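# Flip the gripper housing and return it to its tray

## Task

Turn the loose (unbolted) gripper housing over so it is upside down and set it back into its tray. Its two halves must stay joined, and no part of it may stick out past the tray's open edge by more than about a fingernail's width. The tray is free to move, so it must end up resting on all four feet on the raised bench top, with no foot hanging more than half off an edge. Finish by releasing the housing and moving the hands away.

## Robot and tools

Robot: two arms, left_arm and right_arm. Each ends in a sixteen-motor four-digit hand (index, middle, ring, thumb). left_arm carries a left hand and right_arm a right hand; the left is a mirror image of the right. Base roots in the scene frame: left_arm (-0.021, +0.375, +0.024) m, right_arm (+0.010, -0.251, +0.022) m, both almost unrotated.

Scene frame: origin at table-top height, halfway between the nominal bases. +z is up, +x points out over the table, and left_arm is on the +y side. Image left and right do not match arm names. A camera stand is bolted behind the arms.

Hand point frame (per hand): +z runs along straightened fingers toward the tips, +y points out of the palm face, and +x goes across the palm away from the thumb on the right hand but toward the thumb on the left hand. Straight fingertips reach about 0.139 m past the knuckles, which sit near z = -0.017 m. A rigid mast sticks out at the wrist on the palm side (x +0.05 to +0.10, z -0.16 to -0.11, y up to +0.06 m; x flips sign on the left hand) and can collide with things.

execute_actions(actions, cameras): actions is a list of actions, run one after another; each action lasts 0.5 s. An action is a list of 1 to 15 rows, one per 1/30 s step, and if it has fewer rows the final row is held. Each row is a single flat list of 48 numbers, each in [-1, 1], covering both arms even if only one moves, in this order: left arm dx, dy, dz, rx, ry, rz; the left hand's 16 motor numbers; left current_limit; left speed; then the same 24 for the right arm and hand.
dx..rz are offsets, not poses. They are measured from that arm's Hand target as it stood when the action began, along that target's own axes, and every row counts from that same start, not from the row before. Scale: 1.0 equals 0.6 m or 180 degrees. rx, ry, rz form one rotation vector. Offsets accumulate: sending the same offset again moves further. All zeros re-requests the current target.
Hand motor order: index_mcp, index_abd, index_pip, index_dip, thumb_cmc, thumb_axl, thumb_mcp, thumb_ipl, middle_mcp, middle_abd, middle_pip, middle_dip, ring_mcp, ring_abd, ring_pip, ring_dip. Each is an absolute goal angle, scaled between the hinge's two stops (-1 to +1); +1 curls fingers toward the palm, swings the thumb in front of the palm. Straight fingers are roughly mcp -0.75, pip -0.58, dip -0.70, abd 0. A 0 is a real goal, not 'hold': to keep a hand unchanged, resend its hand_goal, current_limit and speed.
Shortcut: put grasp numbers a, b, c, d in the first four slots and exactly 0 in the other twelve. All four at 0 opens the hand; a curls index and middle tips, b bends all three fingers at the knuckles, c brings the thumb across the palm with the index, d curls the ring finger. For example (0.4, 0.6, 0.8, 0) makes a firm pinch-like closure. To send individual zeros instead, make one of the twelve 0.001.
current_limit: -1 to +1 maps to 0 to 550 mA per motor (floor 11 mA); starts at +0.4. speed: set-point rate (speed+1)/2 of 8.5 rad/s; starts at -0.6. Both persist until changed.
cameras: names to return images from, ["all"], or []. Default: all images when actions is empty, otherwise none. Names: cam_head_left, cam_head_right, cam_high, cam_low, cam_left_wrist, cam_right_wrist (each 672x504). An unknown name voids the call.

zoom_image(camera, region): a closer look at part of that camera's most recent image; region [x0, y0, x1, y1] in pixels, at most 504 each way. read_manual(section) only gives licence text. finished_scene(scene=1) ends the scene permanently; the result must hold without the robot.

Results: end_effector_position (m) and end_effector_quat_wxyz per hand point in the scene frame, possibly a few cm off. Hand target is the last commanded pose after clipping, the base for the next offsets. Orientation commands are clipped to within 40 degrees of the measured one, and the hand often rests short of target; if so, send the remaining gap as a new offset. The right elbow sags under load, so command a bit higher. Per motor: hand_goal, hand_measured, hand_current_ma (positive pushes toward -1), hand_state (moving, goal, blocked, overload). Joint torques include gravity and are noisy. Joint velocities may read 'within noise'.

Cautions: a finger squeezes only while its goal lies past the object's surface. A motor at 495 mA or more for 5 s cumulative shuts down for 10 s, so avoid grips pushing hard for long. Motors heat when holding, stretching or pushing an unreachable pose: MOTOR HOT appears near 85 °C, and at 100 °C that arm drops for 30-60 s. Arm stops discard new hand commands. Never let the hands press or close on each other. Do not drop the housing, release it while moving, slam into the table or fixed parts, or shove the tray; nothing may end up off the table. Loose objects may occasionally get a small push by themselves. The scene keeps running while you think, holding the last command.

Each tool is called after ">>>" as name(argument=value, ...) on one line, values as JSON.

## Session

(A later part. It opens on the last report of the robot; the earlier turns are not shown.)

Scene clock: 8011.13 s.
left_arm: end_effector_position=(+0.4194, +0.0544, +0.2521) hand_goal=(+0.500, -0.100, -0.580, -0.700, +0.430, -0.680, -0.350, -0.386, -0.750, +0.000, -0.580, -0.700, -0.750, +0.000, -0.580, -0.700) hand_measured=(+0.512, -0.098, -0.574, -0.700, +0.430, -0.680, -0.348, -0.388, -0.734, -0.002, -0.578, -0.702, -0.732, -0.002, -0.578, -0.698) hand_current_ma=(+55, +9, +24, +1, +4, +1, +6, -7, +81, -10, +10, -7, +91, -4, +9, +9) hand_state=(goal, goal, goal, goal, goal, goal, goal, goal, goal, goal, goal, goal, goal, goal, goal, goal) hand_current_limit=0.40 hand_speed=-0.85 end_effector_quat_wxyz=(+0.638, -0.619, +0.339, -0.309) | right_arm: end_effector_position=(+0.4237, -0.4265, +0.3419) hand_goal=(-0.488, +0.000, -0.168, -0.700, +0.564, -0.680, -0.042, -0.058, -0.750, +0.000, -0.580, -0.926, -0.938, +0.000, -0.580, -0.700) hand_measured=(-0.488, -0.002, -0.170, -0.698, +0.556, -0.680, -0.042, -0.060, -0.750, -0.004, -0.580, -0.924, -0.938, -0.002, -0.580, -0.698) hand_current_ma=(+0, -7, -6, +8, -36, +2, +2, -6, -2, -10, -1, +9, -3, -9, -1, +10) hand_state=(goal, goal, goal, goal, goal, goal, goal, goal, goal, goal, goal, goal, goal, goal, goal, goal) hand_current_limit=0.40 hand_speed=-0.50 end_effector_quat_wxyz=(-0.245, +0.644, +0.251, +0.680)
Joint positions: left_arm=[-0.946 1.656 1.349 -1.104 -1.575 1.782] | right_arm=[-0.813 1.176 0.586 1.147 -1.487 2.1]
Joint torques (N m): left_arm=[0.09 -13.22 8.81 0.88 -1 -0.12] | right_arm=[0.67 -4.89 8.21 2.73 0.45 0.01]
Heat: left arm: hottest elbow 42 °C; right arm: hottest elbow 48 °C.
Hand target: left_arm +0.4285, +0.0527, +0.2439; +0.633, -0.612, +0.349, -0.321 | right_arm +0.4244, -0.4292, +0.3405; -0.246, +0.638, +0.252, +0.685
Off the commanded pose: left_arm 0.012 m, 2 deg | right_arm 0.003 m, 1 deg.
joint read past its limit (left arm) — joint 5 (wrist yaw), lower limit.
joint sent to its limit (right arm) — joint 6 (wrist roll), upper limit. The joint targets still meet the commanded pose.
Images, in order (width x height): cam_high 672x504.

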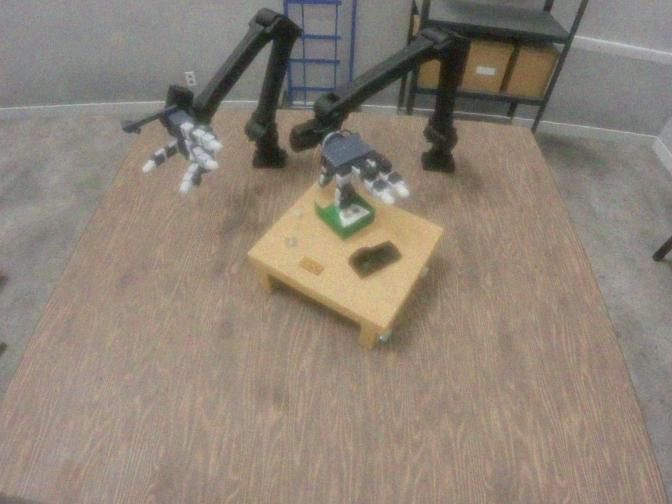

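>>> execute_actions(actions=[[[0.004,0,-0.03,0,0,0,0.5,-0.1,-0.58,-0.7,0.43,-0.68,-0.35,-0.386,-0.75,0.001,-0.58,-0.7,-0.75,0.001,-0.58,-0.7,0.4,-0.85,0,0,0,0,0,0,0,0,0.75,0,0,0,0,0,0,0,0,0,0,0,0,0,0.4,-0.5]],[[0,-0.04,-0.01,0,0,0,0.5,-0.1,-0.58,-0.7,0.43,-0.68,-0.35,-0.386,-0.75,0.001,-0.58,-0.7,-0.75,0.001,-0.58,-0.7,0.4,-0.85,0,0,0,0,0,0,0,0,0.75,0,0,0,0,0,0,0,0,0,0,0,0,0,0.4,-0.5]],[[0,-0.06,0,0,0,0,0.5,-0.1,-0.58,-0.7,0.43,-0.68,-0.35,-0.386,-0.75,0.001,-0.58,-0.7,-0.75,0.001,-0.58,-0.7,0.4,-0.85,0,0,0,0,0,0,0,0,0.75,0,0,0,0,0,0,0,0,0,0,0,0,0,0.4,-0.5]],[[0,-0.06,0,0,0,0,0.5,-0.1,-0.58,-0.7,0.43,-0.68,-0.35,-0.386,-0.75,0.001,-0.58,-0.7,-0.75,0.001,-0.58,-0.7,0.4,-0.85,0,0,0,0,0,0,0,0,0.75,0,0,0,0,0,0,0,0,0,0,0,0,0,0.4,-0.5]],[[-0.088,0,0.088,0,-0.0444,0,0.5,-0.1,-0.58,-0.7,0.43,-0.68,-0.35,-0.386,-0.75,0.001,-0.58,-0.7,-0.75,0.001,-0.58,-0.7,0.4,-0.85,0,0,0,0,0,0,0,0,0.75,0,0,0,0,0,0,0,0,0,0,0,0,0,0.4,-0.5]],[[-0.078,0,0.096,0,-0.0444,0,0.5,-0.1,-0.58,-0.7,0.43,-0.68,-0.35,-0.386,-0.75,0.001,-0.58,-0.7,-0.75,0.001,-0.58,-0.7,0.4,-0.85,0,0,0,0,0,0,0,0,0.75,0,0,0,0,0,0,0,0,0,0,0,0,0,0.4,-0.5]],[[-0.066,0,0.104,0,-0.0444,0,0.5,-0.1,-0.58,-0.7,0.43,-0.68,-0.35,-0.386,-0.75,0.001,-0.58,-0.7,-0.75,0.001,-0.58,-0.7,0.4,-0.85,0,0,0,0,0,0,0,0,0.75,0,0,0,0,0,0,0,0,0,0,0,0,0,0.4,-0.5]],[[-0.055,0,0.11,0,-0.0444,0,0.5,-0.1,-0.58,-0.7,0.43,-0.68,-0.35,-0.386,-0.75,0.001,-0.58,-0.7,-0.75,0.001,-0.58,-0.7,0.4,-0.85,0,0,0,0,0,0,0,0,0.75,0,0,0,0,0,0,0,0,0,0,0,0,0,0.4,-0.5]]], cameras=["cam_head_left","cam_head_right","cam_high"])

>>> zoom_image(camera="cam_head_right", region=[284, 250, 324, 290])

>>> zoom_image(camera="cam_head_left", region=[284, 250, 324, 290])

>>> zoom_image(camera="cam_high", region=[325, 190, 370, 235])

Scene clock: 8034.83 s.
left_arm: end_effector_position=(+0.4601, +0.3273, +0.3444) hand_goal=(+0.500, -0.100, -0.580, -0.700, +0.430, -0.680, -0.350, -0.386, -0.750, +0.000, -0.580, -0.700, -0.750, +0.000, -0.580, -0.700) hand_measured=(+0.502, -0.098, -0.578, -0.700, +0.430, -0.680, -0.348, -0.388, -0.734, -0.002, -0.578, -0.702, -0.732, -0.002, -0.578, -0.698) hand_current_ma=(+5, +7, +10, +1, +3, +1, +6, -7, +81, -10, +10, -7, +91, -4, +9, +9) hand_state=(goal, goal, goal, goal, goal, goal, goal, goal, goal, goal, goal, goal, goal, goal, goal, goal) hand_current_limit=0.40 hand_speed=-0.85 end_effector_quat_wxyz=(+0.693, -0.683, +0.178, -0.148) | right_arm: end_effector_position=(+0.4237, -0.4265, +0.3419) hand_goal=(-0.488, +0.000, -0.168, -0.700, +0.564, -0.680, -0.042, -0.058, -0.750, +0.000, -0.580, -0.926, -0.938, +0.000, -0.580, -0.700) hand_measured=(-0.488, -0.002, -0.170, -0.698, +0.556, -0.680, -0.042, -0.060, -0.750, -0.004, -0.580, -0.924, -0.938, -0.002, -0.580, -0.698) hand_current_ma=(+0, -7, -6, +8, -36, +2, +2, -6, -2, -10, -1, +9, -3, -9, -1, +10) hand_state=(goal, goal, goal, goal, goal, goal, goal, goal, goal, goal, goal, goal, goal, goal, goal, goal) hand_current_limit=0.40 hand_speed=-0.50 end_effector_quat_wxyz=(-0.245, +0.644, +0.251, +0.680)
Joint positions: left_arm=[-0.458 1.417 1.316 -1.18 -1.575 1.905] | right_arm=[-0.813 1.176 0.586 1.147 -1.487 2.1]
Joint torques (N m): left_arm=[-1.55 -13.1 8.49 0.7 -1.02 0.11] | right_arm=[0.79 -4.78 8.23 2.59 0.49 0.01]
Heat: left arm: hottest elbow 42 °C; right arm: hottest elbow 48 °C.
Hand target: left_arm +0.4572, +0.3258, +0.3514; +0.704, -0.677, +0.161, -0.140 | right_arm +0.4244, -0.4292, +0.3405; -0.246, +0.638, +0.252, +0.685
Off the commanded pose: left_arm 0.008 m, 3 deg | right_arm 0.003 m, 1 deg.
joint read past its limit (left arm) — joint 5 (wrist yaw), lower limit.
joint sent to its limit (left arm) — joint 5 (wrist yaw), lower limit. The joint targets are off in orientation, not in position.
joint sent to its limit (right arm) — joint 6 (wrist roll), upper limit. The joint targets still meet the commanded pose.
Images, in order (width x height): cam_head_left 672x504, cam_head_right 672x504, cam_high 672x504.

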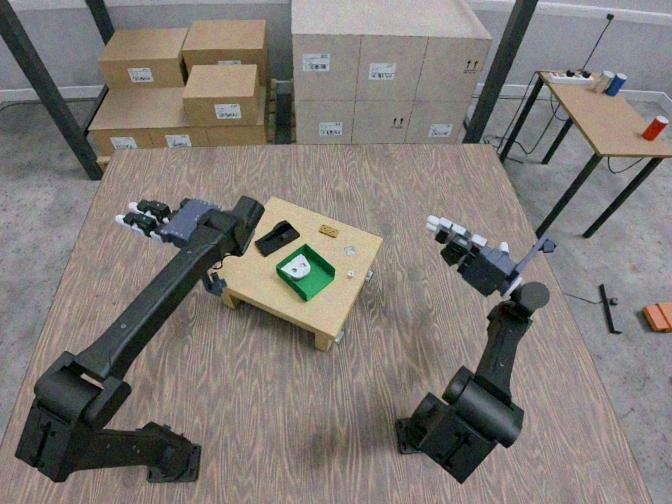

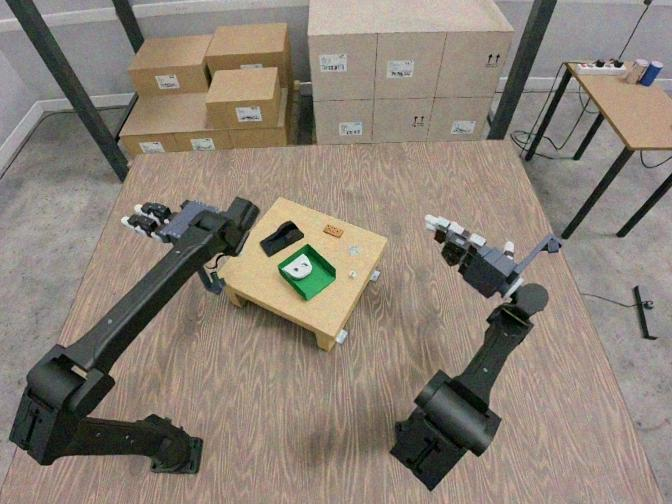

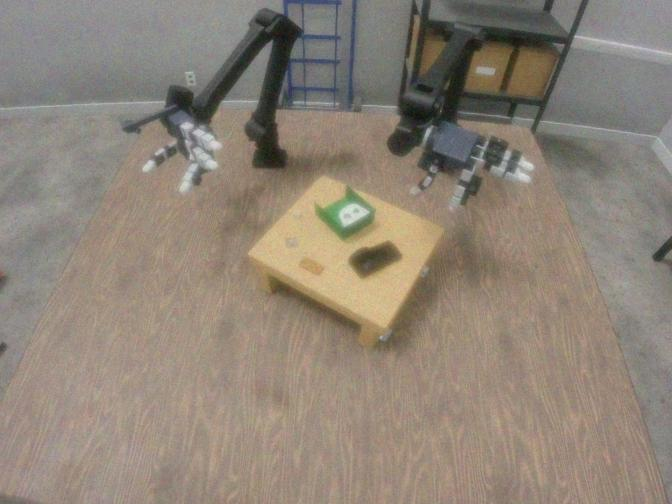

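Scaled by 12.600 from the camera's 672x504 image, which has a finer 960x720 frame.

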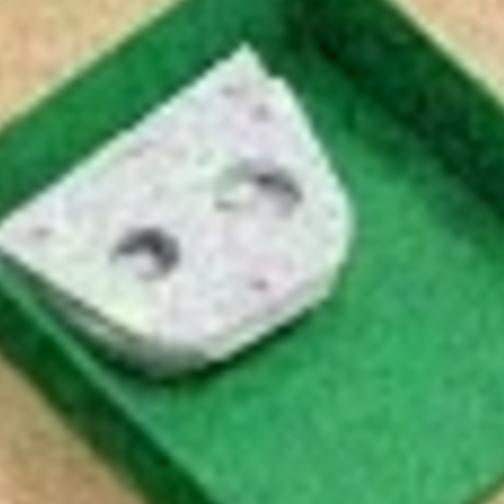

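Scaled by 12.600 from the camera's 672x504 image, which has a finer 960x720 frame.

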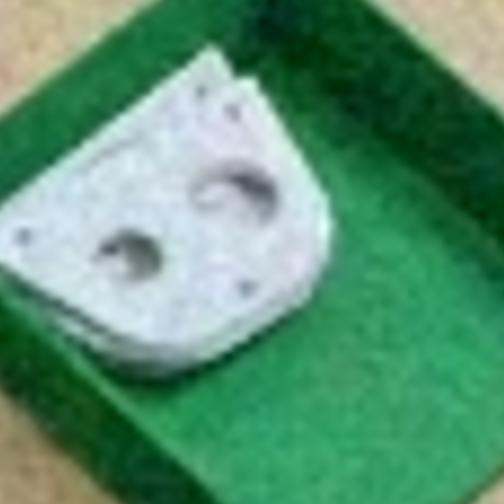

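Scaled by 11.200 from the camera's 672x504 image, which has a finer 960x720 frame.

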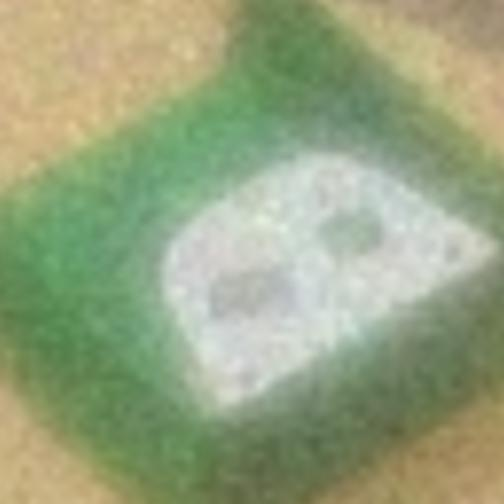

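>>> zoom_image(camera="cam_head_right", region=[276, 246, 312, 282])

>>> zoom_image(camera="cam_head_left", region=[274, 246, 310, 282])

Scaled by 14.000 from the camera's 672x504 image, which has a finer 960x720 frame.

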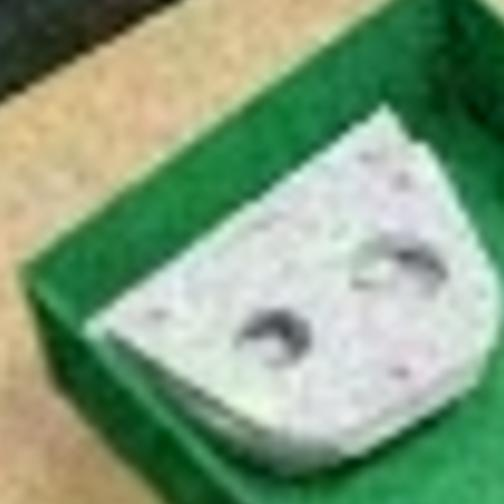

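Scaled by 14.000 from the camera's 672x504 image, which has a finer 960x720 frame.

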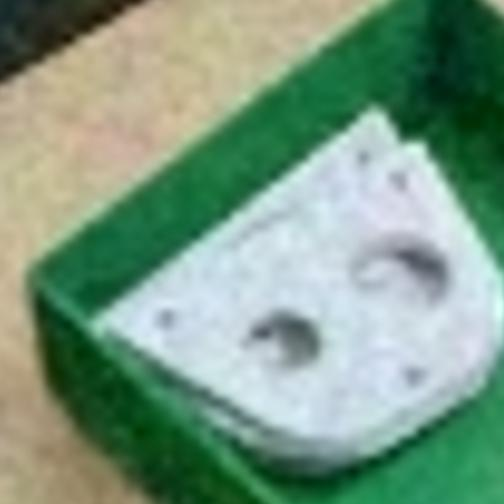

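>>> execute_actions(actions=[[[0,-0.055,0,0,0,0,-0.9,0,-0.9,-0.9,0.0,-0.68,-0.35,-0.386,-0.95,0.001,-0.9,-0.9,-0.95,0.001,-0.9,-0.9,0.4,-0.7,0,0,0,0,0,0,0,0,0.75,0,0,0,0,0,0,0,0,0,0,0,0,0,0.4,-0.5]],[[0,-0.055,0,0,0,0,-0.9,0,-0.9,-0.9,0.0,-0.68,-0.35,-0.386,-0.95,0.001,-0.9,-0.9,-0.95,0.001,-0.9,-0.9,0.4,-0.7,0,0,0,0,0,0,0,0,0.75,0,0,0,0,0,0,0,0,0,0,0,0,0,0.4,-0.5]],[[0,-0.055,0,0,0,0,-0.9,0,-0.9,-0.9,0.0,-0.68,-0.35,-0.386,-0.95,0.001,-0.9,-0.9,-0.95,0.001,-0.9,-0.9,0.4,-0.7,0,0,0,0,0,0,0,0,0.75,0,0,0,0,0,0,0,0,0,0,0,0,0,0.4,-0.5]],[[0,0.1257,-0.1097,-0.1667,0,0,-0.9,0,-0.9,-0.9,0.0,-0.68,-0.35,-0.386,-0.95,0.001,-0.9,-0.9,-0.95,0.001,-0.9,-0.9,0.4,-0.7,0,0,0,0,0,0,0,0,0.75,0,0,0,0,0,0,0,0,0,0,0,0,0,0.4,-0.5]],[[0,0.1257,-0.1097,-0.1667,0,0,-0.9,0,-0.9,-0.9,0.0,-0.68,-0.35,-0.386,-0.95,0.001,-0.9,-0.9,-0.95,0.001,-0.9,-0.9,0.4,-0.7,0,0,0,0,0,0,0,0,0.75,0,0,0,0,0,0,0,0,0,0,0,0,0,0.4,-0.5]],[[0,0.1257,-0.1097,-0.1667,0,0,-0.9,0,-0.9,-0.9,0.0,-0.68,-0.35,-0.386,-0.95,0.001,-0.9,-0.9,-0.95,0.001,-0.9,-0.9,0.4,-0.7,0,0,0,0,0,0,0,0,0.75,0,0,0,0,0,0,0,0,0,0,0,0,0,0.4,-0.5]]], cameras=["cam_head_left","cam_left_wrist"])

Scene clock: 8141.83 s.
left_arm: end_effector_position=(+0.3405, +0.0959, +0.3488) hand_goal=(-0.900, +0.000, -0.900, -0.900, +0.000, -0.680, -0.350, -0.386, -0.950, +0.000, -0.900, -0.900, -0.950, +0.000, -0.900, -0.900) hand_measured=(-0.894, -0.002, -0.898, -0.898, +0.002, -0.680, -0.346, -0.386, -0.942, -0.002, -0.898, -0.898, -0.942, +0.000, -0.898, -0.898) hand_current_ma=(+29, -10, +11, +11, +12, +1, +17, -3, +35, -7, +11, +11, +36, -4, +10, +11) hand_state=(goal, goal, goal, goal, goal, goal, goal, goal, goal, goal, goal, goal, goal, goal, goal, goal) hand_current_limit=0.40 hand_speed=-0.70 end_effector_quat_wxyz=(-0.004, +0.974, -0.224, +0.026) | right_arm: end_effector_position=(+0.4237, -0.4265, +0.3419) hand_goal=(-0.488, +0.000, -0.168, -0.700, +0.564, -0.680, -0.042, -0.058, -0.750, +0.000, -0.580, -0.926, -0.938, +0.000, -0.580, -0.700) hand_measured=(-0.488, -0.002, -0.170, -0.698, +0.556, -0.680, -0.042, -0.060, -0.750, -0.004, -0.580, -0.924, -0.938, -0.002, -0.580, -0.698) hand_current_ma=(+0, -7, -6, +8, -36, +2, +2, -6, -2, -10, -1, +9, -3, -9, -1, +10) hand_state=(goal, goal, goal, goal, goal, goal, goal, goal, goal, goal, goal, goal, goal, goal, goal, goal) hand_current_limit=0.40 hand_speed=-0.50 end_effector_quat_wxyz=(-0.245, +0.644, +0.251, +0.680)
Joint positions: left_arm=[-0.471 1.426 1.578 -1.674 -0.021 1.544] | right_arm=[-0.813 1.176 0.586 1.147 -1.487 2.1]
Joint torques (N m): left_arm=[-0.56 -10.4 10.61 0.24 0.2 -0.1] | right_arm=[0.26 -4.66 8.31 2.66 0.5 0.02]
Heat: left arm: hottest elbow 41 °C; right arm: hottest elbow 48 °C.
Hand target: left_arm +0.3498, +0.0903, +0.3539; -0.019, +0.977, -0.213, -0.015 | right_arm +0.4244, -0.4292, +0.3405; -0.246, +0.638, +0.252, +0.685
Off the commanded pose: left_arm 0.012 m, 5 deg | right_arm 0.003 m, 1 deg.
joint sent to its limit (left arm) — joint 4 (wrist pitch), lower limit. The joint targets are off in orientation, not in position.
joint sent to its limit (right arm) — joint 6 (wrist roll), upper limit. The joint targets still meet the commanded pose.
camera_calibration:
cam_left_wrist: T_world_to_cam=[[-0.427281, 0.904106, 0.00473084, 0.0225263], [0.587097, 0.273476, 0.761924, -0.541482], [0.687567, 0.328334, -0.647649, 0.0824399], [0, 0, 0, 1]] pos_world=[0.270844, 0.100648, 0.465854]
Images, in order (width x height): cam_head_left 672x504, cam_left_wrist 672x504.

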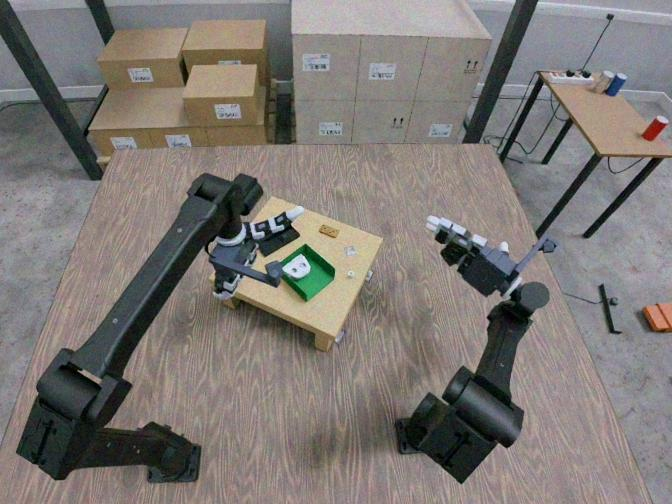

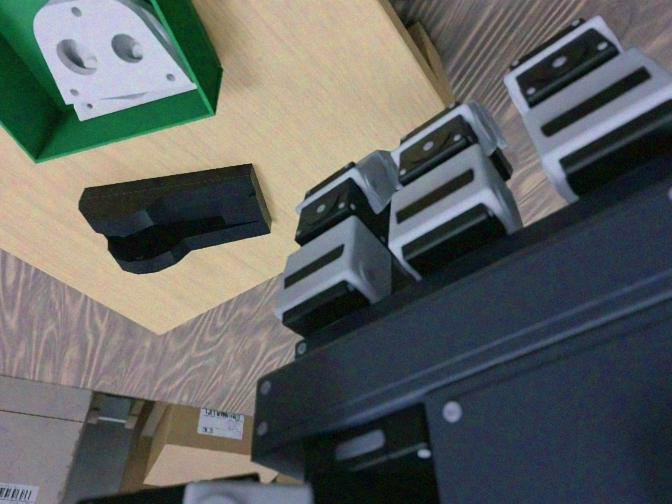

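>>> zoom_image(camera="cam_left_wrist", region=[0, 0, 230, 170])

Scaled by 2.191 from the camera's 672x504 image, which has a finer 960x720 frame.

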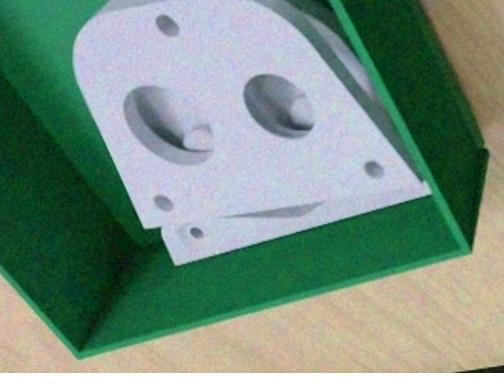

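>>> execute_actions(actions=[[[-0.035,0.061,0,0,0,0,-0.9,0.001,-0.9,-0.9,0.0,-0.68,-0.35,-0.386,-0.95,0.001,-0.9,-0.9,-0.95,0.001,-0.9,-0.9,0.4,-0.7,0,0,0,0,0,0,0,0,0.75,0,0,0,0,0,0,0,0,0,0,0,0,0,0.4,-0.5]],[[-0.035,0.061,0,0,0,0,-0.9,0.001,-0.9,-0.9,0.0,-0.68,-0.35,-0.386,-0.95,0.001,-0.9,-0.9,-0.95,0.001,-0.9,-0.9,0.4,-0.7,0,0,0,0,0,0,0,0,0.75,0,0,0,0,0,0,0,0,0,0,0,0,0,0.4,-0.5]]], cameras=["cam_left_wrist"])

>>> zoom_image(camera="cam_left_wrist", region=[40, 60, 320, 270])

Scene clock: 8210.60 s.
left_arm: end_effector_position=(+0.2831, +0.0387, +0.3492) hand_goal=(-0.900, +0.000, -0.900, -0.900, +0.000, -0.680, -0.350, -0.386, -0.950, +0.000, -0.900, -0.900, -0.950, +0.000, -0.900, -0.900) hand_measured=(-0.896, -0.002, -0.898, -0.898, +0.000, -0.680, -0.346, -0.386, -0.944, -0.002, -0.898, -0.898, -0.944, +0.000, -0.898, -0.898) hand_current_ma=(+18, -10, +11, +11, +3, +1, +17, -3, +24, -7, +11, +11, +25, -4, +10, +11) hand_state=(goal, goal, goal, goal, goal, goal, goal, goal, goal, goal, goal, goal, goal, goal, goal, goal) hand_current_limit=0.40 hand_speed=-0.70 end_effector_quat_wxyz=(+0.004, +0.974, -0.225, +0.023) | right_arm: end_effector_position=(+0.4237, -0.4265, +0.3419) hand_goal=(-0.488, +0.000, -0.168, -0.700, +0.564, -0.680, -0.042, -0.058, -0.750, +0.000, -0.580, -0.926, -0.938, +0.000, -0.580, -0.700) hand_measured=(-0.488, -0.002, -0.170, -0.698, +0.556, -0.680, -0.042, -0.060, -0.750, -0.004, -0.580, -0.924, -0.938, -0.002, -0.580, -0.698) hand_current_ma=(+0, -7, -6, +8, -36, +2, +2, -6, -2, -10, -1, +9, -3, -9, -1, +10) hand_state=(goal, goal, goal, goal, goal, goal, goal, goal, goal, goal, goal, goal, goal, goal, goal, goal) hand_current_limit=0.40 hand_speed=-0.50 end_effector_quat_wxyz=(-0.245, +0.644, +0.251, +0.680)
Joint positions: left_arm=[-0.659 1.382 1.531 -1.674 -0.013 1.359] | right_arm=[-0.813 1.176 0.586 1.147 -1.487 2.1]
Joint torques (N m): left_arm=[-0.79 -12.28 7.75 0.17 0.08 -0.13] | right_arm=[0.79 -4.95 8.16 2.66 0.5 0]
Heat: left arm: hottest elbow 46 °C; right arm: hottest elbow 48 °C.
Hand target: left_arm +0.2812, +0.0412, +0.3532; -0.019, +0.977, -0.213, -0.015 | right_arm +0.4244, -0.4292, +0.3405; -0.246, +0.638, +0.252, +0.685
Off the commanded pose: left_arm 0.005 m, 5 deg | right_arm 0.003 m, 1 deg.
joint sent to its limit (left arm) — joint 4 (wrist pitch), lower limit. The joint targets are off in orientation, not in position.
joint sent to its limit (right arm) — joint 6 (wrist roll), upper limit. The joint targets still meet the commanded pose.
camera_calibration:
cam_left_wrist: T_world_to_cam=[[-0.424855, 0.905251, -0.00428507, 0.0521022], [0.594198, 0.282436, 0.753099, -0.491656], [0.682954, 0.317412, -0.657893, 0.14632], [0, 0, 0, 1]] pos_world=[0.214347, 0.0452518, 0.466752]
Images, in order (width x height): cam_left_wrist 672x504.

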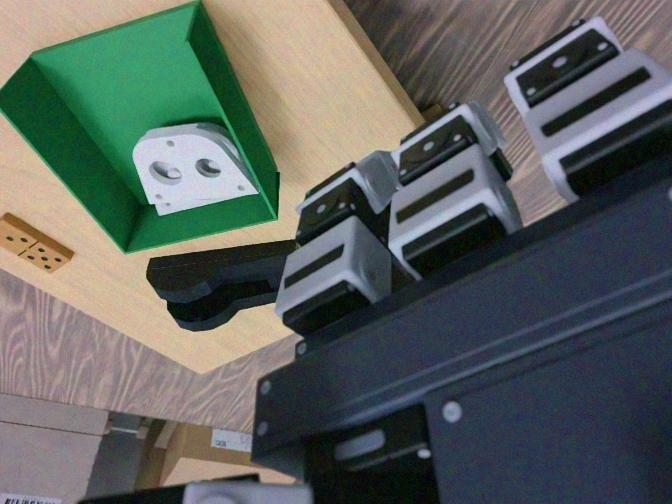

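Scaled by 1.800 from the camera's 672x504 image, which has a finer 960x720 frame.

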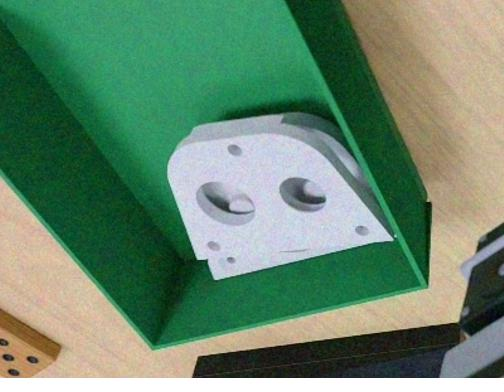

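>>> zoom_image(camera="cam_left_wrist", region=[120, 108, 270, 228])

Scaled by 3.360 from the camera's 672x504 image, which has a finer 960x720 frame.

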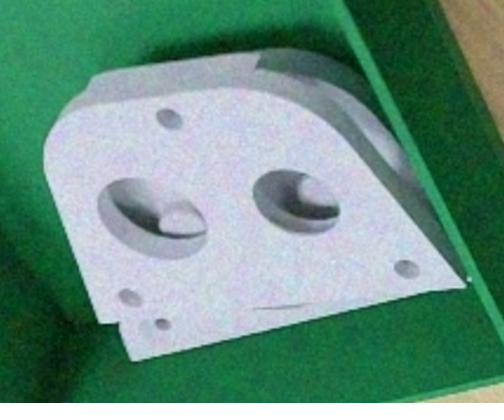

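>>> execute_actions(actions=[[[0,-0.1637,0.0321,0.1667,0,0,-0.75,-0.1,-0.58,-0.7,0.43,-0.68,-0.35,-0.386,-0.75,0.001,-0.58,-0.7,-0.75,0.001,-0.58,-0.7,0.4,-0.7,0,0,0,0,0,0,0,0,0.75,0,0,0,0,0,0,0,0,0,0,0,0,0,0.4,-0.5]],[[0,-0.1637,0.0321,0.1667,0,0,-0.75,-0.1,-0.58,-0.7,0.43,-0.68,-0.35,-0.386,-0.75,0.001,-0.58,-0.7,-0.75,0.001,-0.58,-0.7,0.4,-0.7,0,0,0,0,0,0,0,0,0.75,0,0,0,0,0,0,0,0,0,0,0,0,0,0.4,-0.5]],[[0,-0.1637,0.0321,0.1667,0,0,0.5,-0.1,-0.58,-0.7,0.43,-0.68,-0.35,-0.386,-0.75,0.001,-0.58,-0.7,-0.75,0.001,-0.58,-0.7,0.4,-0.7,0,0,0,0,0,0,0,0,0.75,0,0,0,0,0,0,0,0,0,0,0,0,0,0.4,-0.5]]], cameras=["cam_head_right"])

>>> zoom_image(camera="cam_head_right", region=[276, 246, 312, 282])

Scene clock: 8340.47 s.
left_arm: end_effector_position=(+0.3879, +0.2773, +0.4504) hand_goal=(+0.500, -0.100, -0.580, -0.700, +0.430, -0.680, -0.350, -0.386, -0.750, +0.000, -0.580, -0.700, -0.750, +0.000, -0.580, -0.700) hand_measured=(+0.498, -0.096, -0.578, -0.702, +0.430, -0.680, -0.348, -0.386, -0.734, -0.002, -0.578, -0.702, -0.734, +0.000, -0.578, -0.702) hand_current_ma=(-7, +15, +7, -8, +3, +1, +17, -3, +78, -6, +9, -9, +82, -4, +9, -8) hand_state=(goal, goal, goal, goal, goal, goal, goal, goal, goal, goal, goal, goal, goal, goal, goal, goal) hand_current_limit=0.40 hand_speed=-0.70 end_effector_quat_wxyz=(+0.664, -0.674, +0.233, -0.223) | right_arm: end_effector_position=(+0.4237, -0.4265, +0.3419) hand_goal=(-0.488, +0.000, -0.168, -0.700, +0.564, -0.680, -0.042, -0.058, -0.750, +0.000, -0.580, -0.926, -0.938, +0.000, -0.580, -0.700) hand_measured=(-0.488, -0.002, -0.170, -0.698, +0.556, -0.680, -0.042, -0.060, -0.750, -0.004, -0.580, -0.924, -0.938, -0.002, -0.580, -0.698) hand_current_ma=(+0, -7, -6, +8, -36, +2, +2, -6, -2, -10, -1, +9, -3, -9, -1, +10) hand_state=(goal, goal, goal, goal, goal, goal, goal, goal, goal, goal, goal, goal, goal, goal, goal, goal) hand_current_limit=0.40 hand_speed=-0.50 end_effector_quat_wxyz=(-0.245, +0.644, +0.251, +0.680)
Joint positions: left_arm=[-0.647 1.284 1.484 -1.676 -1.552 1.675] | right_arm=[-0.813 1.176 0.586 1.147 -1.487 2.1]
Joint torques (N m): left_arm=[-1.61 -8.35 8.79 0.29 -1.45 0.16] | right_arm=[0.15 -5.89 8.03 2.7 0.42 0]
Heat: left arm: hottest elbow 40 °C; right arm: hottest elbow 48 °C.
Hand target: left_arm +0.3905, +0.2724, +0.4498; +0.704, -0.677, +0.161, -0.140 | right_arm +0.4244, -0.4292, +0.3405; -0.246, +0.638, +0.252, +0.685
Off the commanded pose: left_arm 0.006 m, 13 deg | right_arm 0.003 m, 1 deg.
joint sent to its limit (left arm) — joint 4 (wrist pitch), lower limit. The joint targets are off in orientation, not in position.
joint sent to its limit (right arm) — joint 6 (wrist roll), upper limit. The joint targets still meet the commanded pose.
Images, in order (width x height): cam_head_right 672x504.

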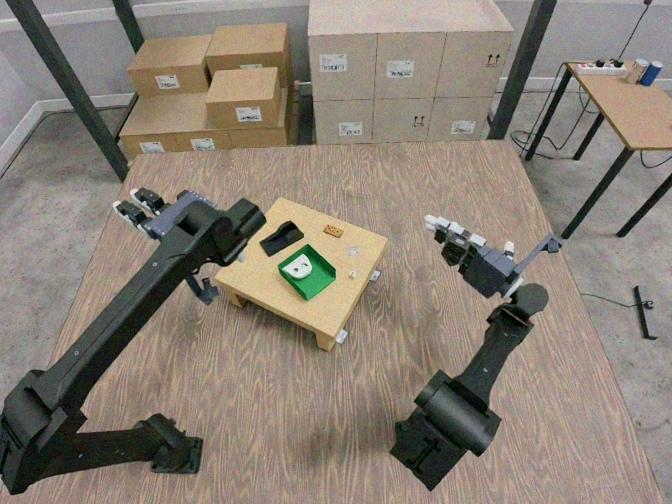

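Scaled by 14.000 from the camera's 672x504 image, which has a finer 960x720 frame.

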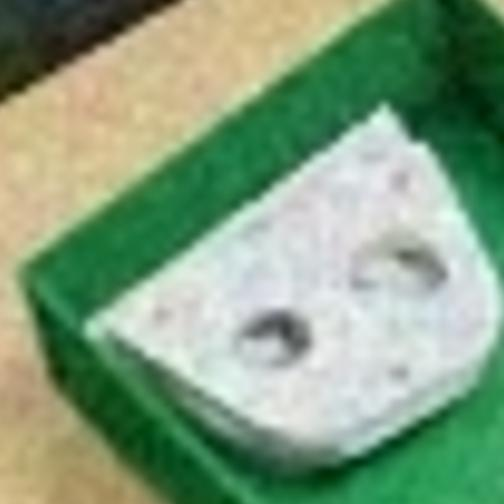

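>>> execute_actions(actions=[[[0.0285,0.0188,-0.0327,0,0.018,0,0.5,-0.13,-0.58,-0.7,0.43,-0.68,-0.35,-0.386,-0.75,0.001,-0.58,-0.7,-0.75,0.001,-0.58,-0.7,0.4,-0.7,0,0,0,0,0,0,0,0,0.75,0,0,0,0,0,0,0,0,0,0,0,0,0,0.4,-0.5]],[[0.0303,0.0188,-0.031,0,0.018,0,0.5,-0.13,-0.58,-0.7,0.43,-0.68,-0.35,-0.386,-0.75,0.001,-0.58,-0.7,-0.75,0.001,-0.58,-0.7,0.4,-0.7,0,0,0,0,0,0,0,0,0.75,0,0,0,0,0,0,0,0,0,0,0,0,0,0.4,-0.5]],[[0.032,0.0188,-0.0293,0,0.018,0,0.5,-0.13,-0.58,-0.7,0.43,-0.68,-0.35,-0.386,-0.75,0.001,-0.58,-0.7,-0.75,0.001,-0.58,-0.7,0.4,-0.7,0,0,0,0,0,0,0,0,0.75,0,0,0,0,0,0,0,0,0,0,0,0,0,0.4,-0.5]],[[0.0337,0.0188,-0.0275,0,0.018,0,0.5,-0.13,-0.58,-0.7,0.43,-0.68,-0.35,-0.386,-0.75,0.001,-0.58,-0.7,-0.75,0.001,-0.58,-0.7,0.4,-0.7,0,0,0,0,0,0,0,0,0.75,0,0,0,0,0,0,0,0,0,0,0,0,0,0.4,-0.5]],[[0.0352,0.0188,-0.0255,0,0.018,0,0.5,-0.13,-0.58,-0.7,0.43,-0.68,-0.35,-0.386,-0.75,0.001,-0.58,-0.7,-0.75,0.001,-0.58,-0.7,0.4,-0.7,0,0,0,0,0,0,0,0,0.75,0,0,0,0,0,0,0,0,0,0,0,0,0,0.4,-0.5]],[[0.0367,0.0188,-0.0235,0,0.018,0,0.5,-0.13,-0.58,-0.7,0.43,-0.68,-0.35,-0.386,-0.75,0.001,-0.58,-0.7,-0.75,0.001,-0.58,-0.7,0.4,-0.7,0,0,0,0,0,0,0,0,0.75,0,0,0,0,0,0,0,0,0,0,0,0,0,0.4,-0.5]],[[0.0378,0.0188,-0.0213,0,0.018,0,0.5,-0.13,-0.58,-0.7,0.43,-0.68,-0.35,-0.386,-0.75,0.001,-0.58,-0.7,-0.75,0.001,-0.58,-0.7,0.4,-0.7,0,0,0,0,0,0,0,0,0.75,0,0,0,0,0,0,0,0,0,0,0,0,0,0.4,-0.5]],[[0.039,0.0188,-0.0192,0,0.018,0,0.5,-0.13,-0.58,-0.7,0.43,-0.68,-0.35,-0.386,-0.75,0.001,-0.58,-0.7,-0.75,0.001,-0.58,-0.7,0.4,-0.7,0,0,0,0,0,0,0,0,0.75,0,0,0,0,0,0,0,0,0,0,0,0,0,0.4,-0.5]],[[0,0.04,0,0,0,0,0.5,-0.13,-0.58,-0.7,0.43,-0.68,-0.35,-0.386,-0.75,0.001,-0.58,-0.7,-0.75,0.001,-0.58,-0.7,0.4,-0.7,0,0,0,0,0,0,0,0,0.75,0,0,0,0,0,0,0,0,0,0,0,0,0,0.4,-0.5]],[[0,0.04,0,0,0,0,0.5,-0.13,-0.58,-0.7,0.43,-0.68,-0.35,-0.386,-0.75,0.001,-0.58,-0.7,-0.75,0.001,-0.58,-0.7,0.4,-0.7,0,0,0,0,0,0,0,0,0.75,0,0,0,0,0,0,0,0,0,0,0,0,0,0.4,-0.5]]], cameras=["cam_high","cam_low"])

>>> zoom_image(camera="cam_high", region=[310, 155, 380, 240])

>>> zoom_image(camera="cam_low", region=[310, 155, 370, 230])

Scene clock: 8367.27 s.
left_arm: end_effector_position=(+0.4427, +0.0857, +0.3093) hand_goal=(+0.500, -0.130, -0.580, -0.700, +0.430, -0.680, -0.350, -0.386, -0.750, +0.000, -0.580, -0.700, -0.750, +0.000, -0.580, -0.700) hand_measured=(+0.498, -0.126, -0.578, -0.702, +0.432, -0.680, -0.348, -0.386, -0.734, -0.002, -0.578, -0.702, -0.734, +0.000, -0.578, -0.702) hand_current_ma=(-5, +13, +7, -8, +5, +1, +17, -3, +78, -6, +9, -9, +82, -4, +9, -8) hand_state=(goal, goal, goal, goal, goal, goal, goal, goal, goal, goal, goal, goal, goal, goal, goal, goal) hand_current_limit=0.40 hand_speed=-0.70 end_effector_quat_wxyz=(+0.648, -0.630, +0.322, -0.280) | right_arm: end_effector_position=(+0.4237, -0.4265, +0.3419) hand_goal=(-0.488, +0.000, -0.168, -0.700, +0.564, -0.680, -0.042, -0.058, -0.750, +0.000, -0.580, -0.926, -0.938, +0.000, -0.580, -0.700) hand_measured=(-0.488, -0.002, -0.170, -0.698, +0.556, -0.680, -0.042, -0.060, -0.750, -0.004, -0.580, -0.924, -0.938, -0.002, -0.580, -0.698) hand_current_ma=(+0, -7, -6, +8, -36, +2, +2, -6, -2, -10, -1, +9, -3, -9, -1, +10) hand_state=(goal, goal, goal, goal, goal, goal, goal, goal, goal, goal, goal, goal, goal, goal, goal, goal) hand_current_limit=0.40 hand_speed=-0.50 end_effector_quat_wxyz=(-0.245, +0.644, +0.251, +0.680)
Joint positions: left_arm=[-0.873 1.671 1.527 -1.486 -1.569 1.576] | right_arm=[-0.813 1.176 0.586 1.147 -1.487 2.1]
Joint torques (N m): left_arm=[-1.14 -14.27 7.9 1.06 -1.33 -0.13] | right_arm=[0.62 -4.95 8.09 2.65 0.46 0.02]
Heat: left arm: hottest elbow 42 °C; right arm: hottest elbow 48 °C.
Hand target: left_arm +0.4470, +0.0788, +0.3017; +0.650, -0.628, +0.315, -0.288 | right_arm +0.4244, -0.4292, +0.3405; -0.246, +0.638, +0.252, +0.685
Off the commanded pose: left_arm 0.011 m, 1 deg | right_arm 0.003 m, 1 deg.
joint sent to its limit (left arm) — joint 5 (wrist yaw), lower limit. The joint targets still meet the commanded pose.
joint sent to its limit (right arm) — joint 6 (wrist roll), upper limit. The joint targets still meet the commanded pose.
Images, in order (width x height): cam_high 672x504, cam_low 672x504.

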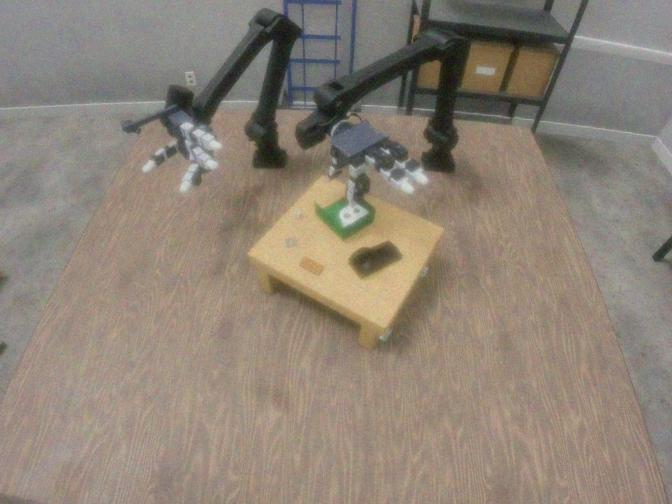

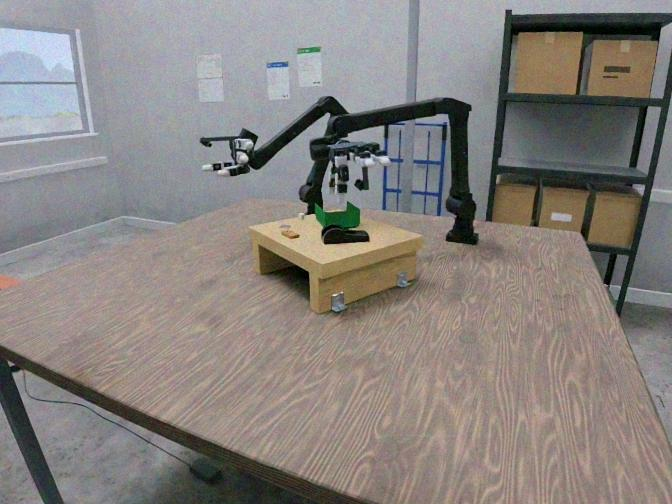

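Scaled by 5.929 from the camera's 672x504 image, which has a finer 960x720 frame.

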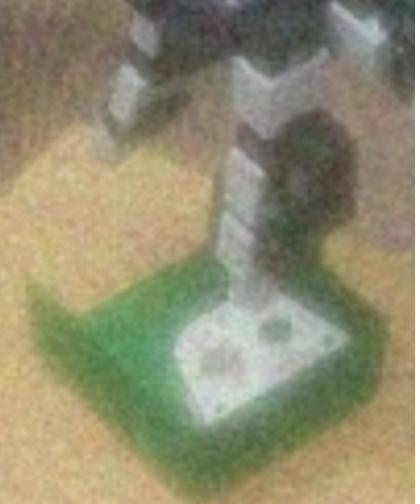

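Scaled by 6.720 from the camera's 672x504 image, which has a finer 960x720 frame.

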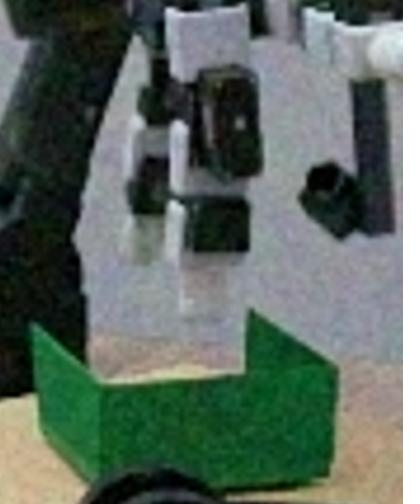

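>>> execute_actions(actions=[], cameras=["cam_high", "cam_low", "cam_head_left"])

Scene clock: 8395.63 s.
left_arm: end_effector_position=(+0.4427, +0.0857, +0.3093) hand_goal=(+0.500, -0.130, -0.580, -0.700, +0.430, -0.680, -0.350, -0.386, -0.750, +0.000, -0.580, -0.700, -0.750, +0.000, -0.580, -0.700) hand_measured=(+0.498, -0.126, -0.578, -0.702, +0.432, -0.680, -0.348, -0.386, -0.734, -0.002, -0.578, -0.702, -0.734, +0.000, -0.578, -0.702) hand_current_ma=(-5, +13, +7, -8, +5, +1, +17, -3, +78, -6, +9, -9, +82, -4, +9, -8) hand_state=(goal, goal, goal, goal, goal, goal, goal, goal, goal, goal, goal, goal, goal, goal, goal, goal) hand_current_limit=0.40 hand_speed=-0.70 end_effector_quat_wxyz=(+0.648, -0.630, +0.322, -0.280) | right_arm: end_effector_position=(+0.4237, -0.4265, +0.3419) hand_goal=(-0.488, +0.000, -0.168, -0.700, +0.564, -0.680, -0.042, -0.058, -0.750, +0.000, -0.580, -0.926, -0.938, +0.000, -0.580, -0.700) hand_measured=(-0.488, -0.002, -0.170, -0.698, +0.556, -0.680, -0.042, -0.060, -0.750, -0.004, -0.580, -0.924, -0.938, -0.002, -0.580, -0.698) hand_current_ma=(+0, -7, -6, +8, -36, +2, +2, -6, -2, -10, -1, +9, -3, -9, -1, +10) hand_state=(goal, goal, goal, goal, goal, goal, goal, goal, goal, goal, goal, goal, goal, goal, goal, goal) hand_current_limit=0.40 hand_speed=-0.50 end_effector_quat_wxyz=(-0.245, +0.644, +0.251, +0.680)
Joint positions: left_arm=[-0.873 1.671 1.527 -1.486 -1.569 1.576] | right_arm=[-0.813 1.176 0.586 1.147 -1.487 2.1]
Joint velocities: within noise
Joint torques (N m): left_arm=[-1.32 -14.33 7.79 0.99 -1.37 -0.09] | right_arm=[0.56 -4.66 8.24 2.62 0.49 0.01]
Heat: left arm: hottest elbow 42 °C; right arm: hottest elbow 48 °C.
Hand target: left_arm +0.4470, +0.0788, +0.3017; +0.650, -0.628, +0.315, -0.288 | right_arm +0.4244, -0.4292, +0.3405; -0.246, +0.638, +0.252, +0.685
Off the commanded pose: left_arm 0.011 m, 1 deg | right_arm 0.003 m, 1 deg.
Images, in order (width x height): cam_head_left 672x504, cam_high 672x504, cam_low 672x504.

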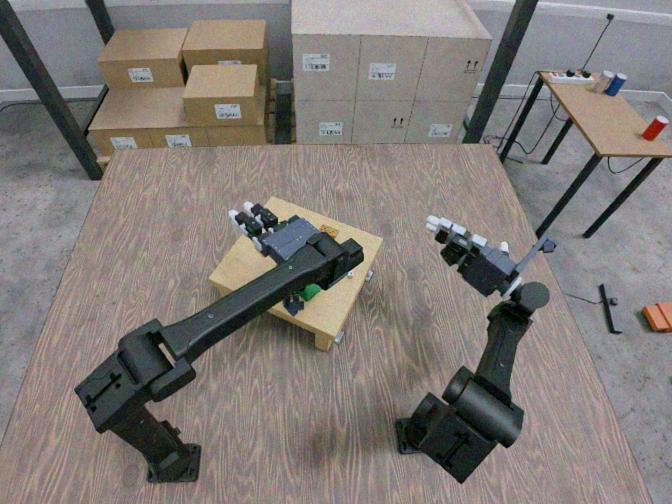

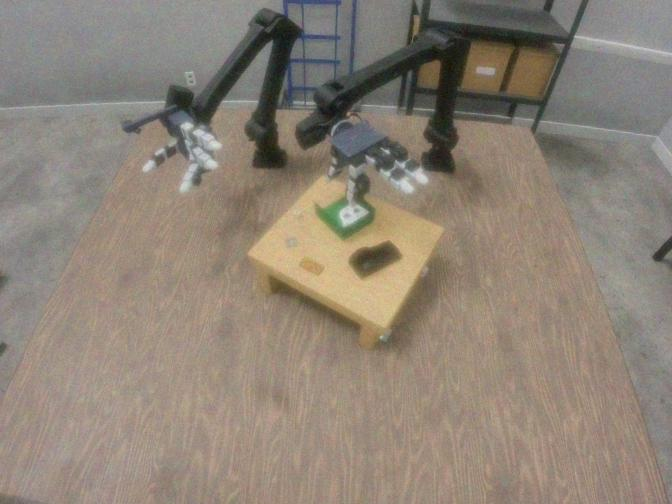

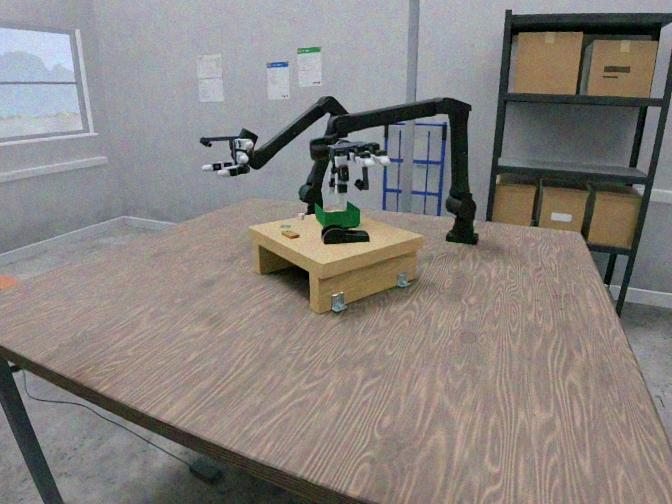

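>>> execute_actions(actions=[[[0.022,0,-0.01,0,0,0,0.5,-0.13,-0.58,-0.7,0.43,-0.68,-0.35,-0.386,-0.75,0.001,-0.58,-0.7,-0.75,0.001,-0.58,-0.7,0.4,-0.7,0,0,0,0,0,0,0,0,0.75,0,0,0,0,0,0,0,0,0,0,0,0,0,0.4,-0.5]]], cameras=["cam_high", "cam_low"])

>>> zoom_image(camera="cam_high", region=[310, 155, 380, 240])

>>> zoom_image(camera="cam_low", region=[310, 155, 370, 230])

Scene clock: 8406.93 s.
left_arm: end_effector_position=(+0.4434, +0.0782, +0.2982) hand_goal=(+0.500, -0.130, -0.580, -0.700, +0.430, -0.680, -0.350, -0.386, -0.750, +0.000, -0.580, -0.700, -0.750, +0.000, -0.580, -0.700) hand_measured=(+0.498, -0.126, -0.578, -0.702, +0.432, -0.680, -0.348, -0.386, -0.734, -0.002, -0.578, -0.702, -0.734, +0.000, -0.578, -0.702) hand_current_ma=(-5, +13, +7, -8, +5, +1, +17, -3, +78, -6, +9, -9, +82, -4, +9, -8) hand_state=(goal, goal, goal, goal, goal, goal, goal, goal, goal, goal, goal, goal, goal, goal, goal, goal) hand_current_limit=0.40 hand_speed=-0.70 end_effector_quat_wxyz=(+0.649, -0.627, +0.328, -0.279) | right_arm: end_effector_position=(+0.4237, -0.4265, +0.3419) hand_goal=(-0.488, +0.000, -0.168, -0.700, +0.564, -0.680, -0.042, -0.058, -0.750, +0.000, -0.580, -0.926, -0.938, +0.000, -0.580, -0.700) hand_measured=(-0.488, -0.002, -0.170, -0.698, +0.556, -0.680, -0.042, -0.060, -0.750, -0.004, -0.580, -0.924, -0.938, -0.002, -0.580, -0.698) hand_current_ma=(+0, -7, -6, +8, -36, +2, +2, -6, -2, -10, -1, +9, -3, -9, -1, +10) hand_state=(goal, goal, goal, goal, goal, goal, goal, goal, goal, goal, goal, goal, goal, goal, goal, goal) hand_current_limit=0.40 hand_speed=-0.50 end_effector_quat_wxyz=(-0.245, +0.644, +0.251, +0.680)
Joint positions: left_arm=[-0.881 1.693 1.527 -1.476 -1.569 1.576] | right_arm=[-0.813 1.176 0.586 1.147 -1.487 2.1]
Joint torques (N m): left_arm=[-1.26 -14.15 10.25 1.05 -1.35 0.02] | right_arm=[1.14 -4.42 8.39 2.67 0.44 -0.03]
Heat: left arm: hottest elbow 42 °C; right arm: hottest elbow 48 °C.
Hand target: left_arm +0.4507, +0.0648, +0.3010; +0.650, -0.628, +0.315, -0.288 | right_arm +0.4244, -0.4292, +0.3405; -0.246, +0.638, +0.252, +0.685
Off the commanded pose: left_arm 0.016 m, 2 deg | right_arm 0.003 m, 1 deg.
joint sent to its limit (left arm) — joint 5 (wrist yaw), lower limit. The joint targets still meet the commanded pose.
joint sent to its limit (right arm) — joint 6 (wrist roll), upper limit. The joint targets still meet the commanded pose.
Images, in order (width x height): cam_high 672x504, cam_low 672x504.

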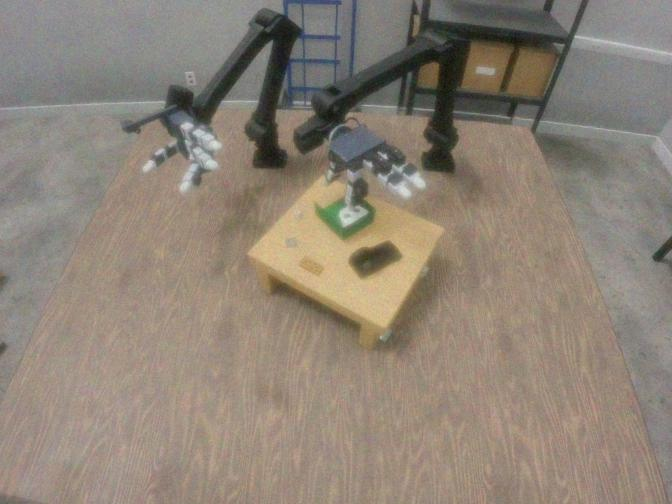

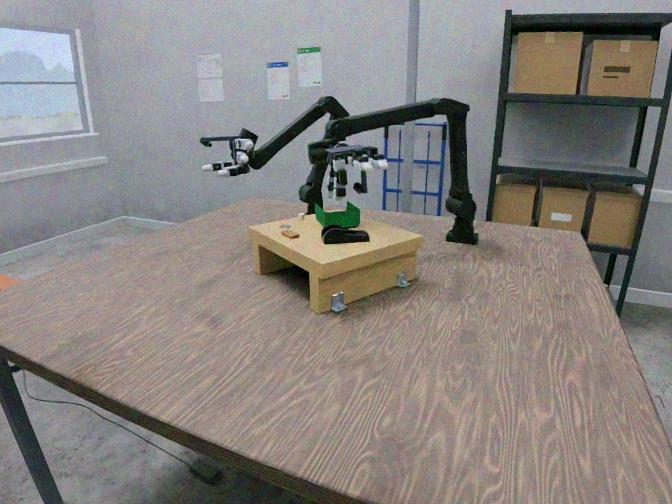

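Scaled by 5.929 from the camera's 672x504 image, which has a finer 960x720 frame.

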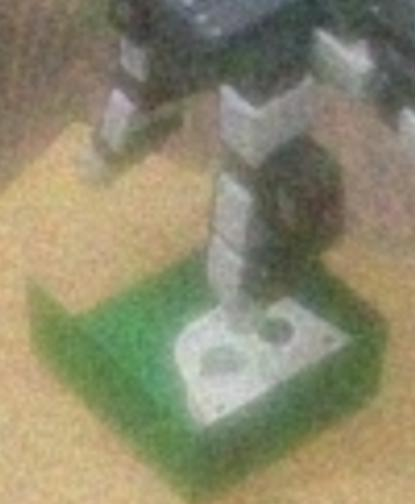

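Scaled by 6.720 from the camera's 672x504 image, which has a finer 960x720 frame.

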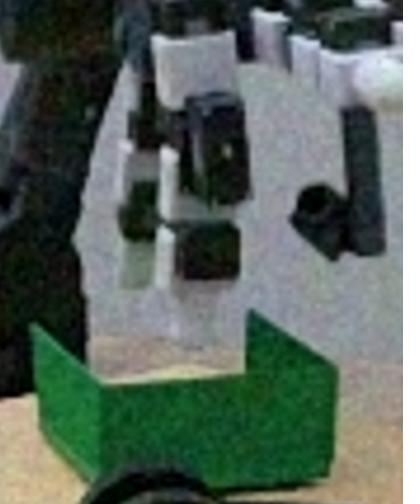

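>>> execute_actions(actions=[[[0.004,0.03,-0.016,0,0,0,0.5,-0.13,-0.58,-0.7,0.43,-0.68,-0.35,-0.386,-0.75,0.001,-0.58,-0.7,-0.75,0.001,-0.58,-0.7,0.4,-0.7,0,0,0,0,0,0,0,0,0.75,0,0,0,0,0,0,0,0,0,0,0,0,0,0.4,-0.5]]], cameras=["cam_high"])

>>> zoom_image(camera="cam_high", region=[310, 155, 380, 240])

Scene clock: 8423.33 s.
left_arm: end_effector_position=(+0.4416, +0.0651, +0.2965) hand_goal=(+0.500, -0.130, -0.580, -0.700, +0.430, -0.680, -0.350, -0.386, -0.750, +0.000, -0.580, -0.700, -0.750, +0.000, -0.580, -0.700) hand_measured=(+0.498, -0.126, -0.578, -0.702, +0.432, -0.680, -0.348, -0.386, -0.734, -0.002, -0.578, -0.702, -0.734, +0.000, -0.578, -0.702) hand_current_ma=(-5, +13, +7, -8, +5, +1, +17, -3, +78, -6, +9, -9, +82, -4, +9, -8) hand_state=(goal, goal, goal, goal, goal, goal, goal, goal, goal, goal, goal, goal, goal, goal, goal, goal) hand_current_limit=0.40 hand_speed=-0.70 end_effector_quat_wxyz=(+0.642, -0.629, +0.325, -0.294) | right_arm: end_effector_position=(+0.4237, -0.4265, +0.3419) hand_goal=(-0.488, +0.000, -0.168, -0.700, +0.564, -0.680, -0.042, -0.058, -0.750, +0.000, -0.580, -0.926, -0.938, +0.000, -0.580, -0.700) hand_measured=(-0.488, -0.002, -0.170, -0.698, +0.556, -0.680, -0.042, -0.060, -0.750, -0.004, -0.580, -0.924, -0.938, -0.002, -0.580, -0.698) hand_current_ma=(+0, -7, -6, +8, -36, +2, +2, -6, -2, -10, -1, +9, -3, -9, -1, +10) hand_state=(goal, goal, goal, goal, goal, goal, goal, goal, goal, goal, goal, goal, goal, goal, goal, goal) hand_current_limit=0.40 hand_speed=-0.50 end_effector_quat_wxyz=(-0.245, +0.644, +0.251, +0.680)
Joint positions: left_arm=[-0.899 1.697 1.527 -1.443 -1.569 1.576] | right_arm=[-0.813 1.176 0.586 1.147 -1.487 2.1]
Joint torques (N m): left_arm=[-1.26 -14.1 7.53 1.09 -1.21 -0.05] | right_arm=[0.62 -4.89 8.25 2.66 0.47 -0.04]
Heat: left arm: hottest elbow 43 °C; right arm: hottest elbow 48 °C.
Hand target: left_arm +0.4445, +0.0577, +0.2828; +0.650, -0.628, +0.315, -0.288 | right_arm +0.4244, -0.4292, +0.3405; -0.246, +0.638, +0.252, +0.685
Off the commanded pose: left_arm 0.016 m, 2 deg | right_arm 0.003 m, 1 deg.
joint sent to its limit (right arm) — joint 6 (wrist roll), upper limit. The joint targets still meet the commanded pose.
Images, in order (width x height): cam_high 672x504.

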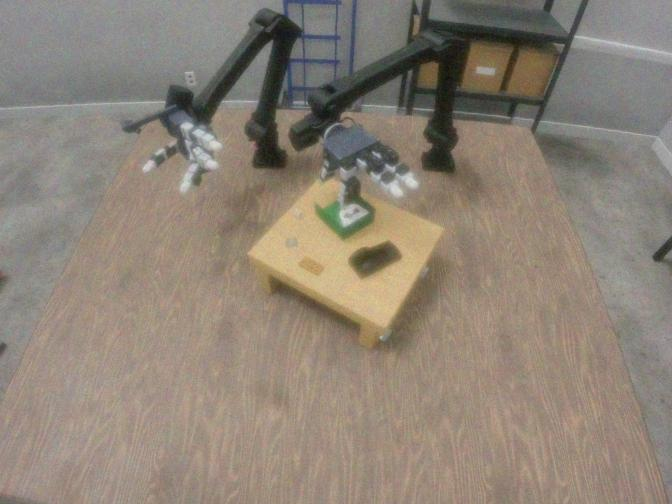

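Scaled by 5.929 from the camera's 672x504 image, which has a finer 960x720 frame.

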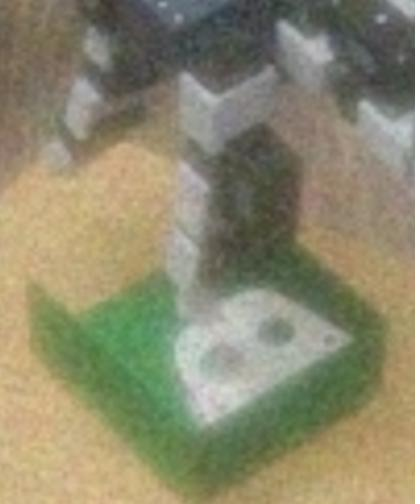

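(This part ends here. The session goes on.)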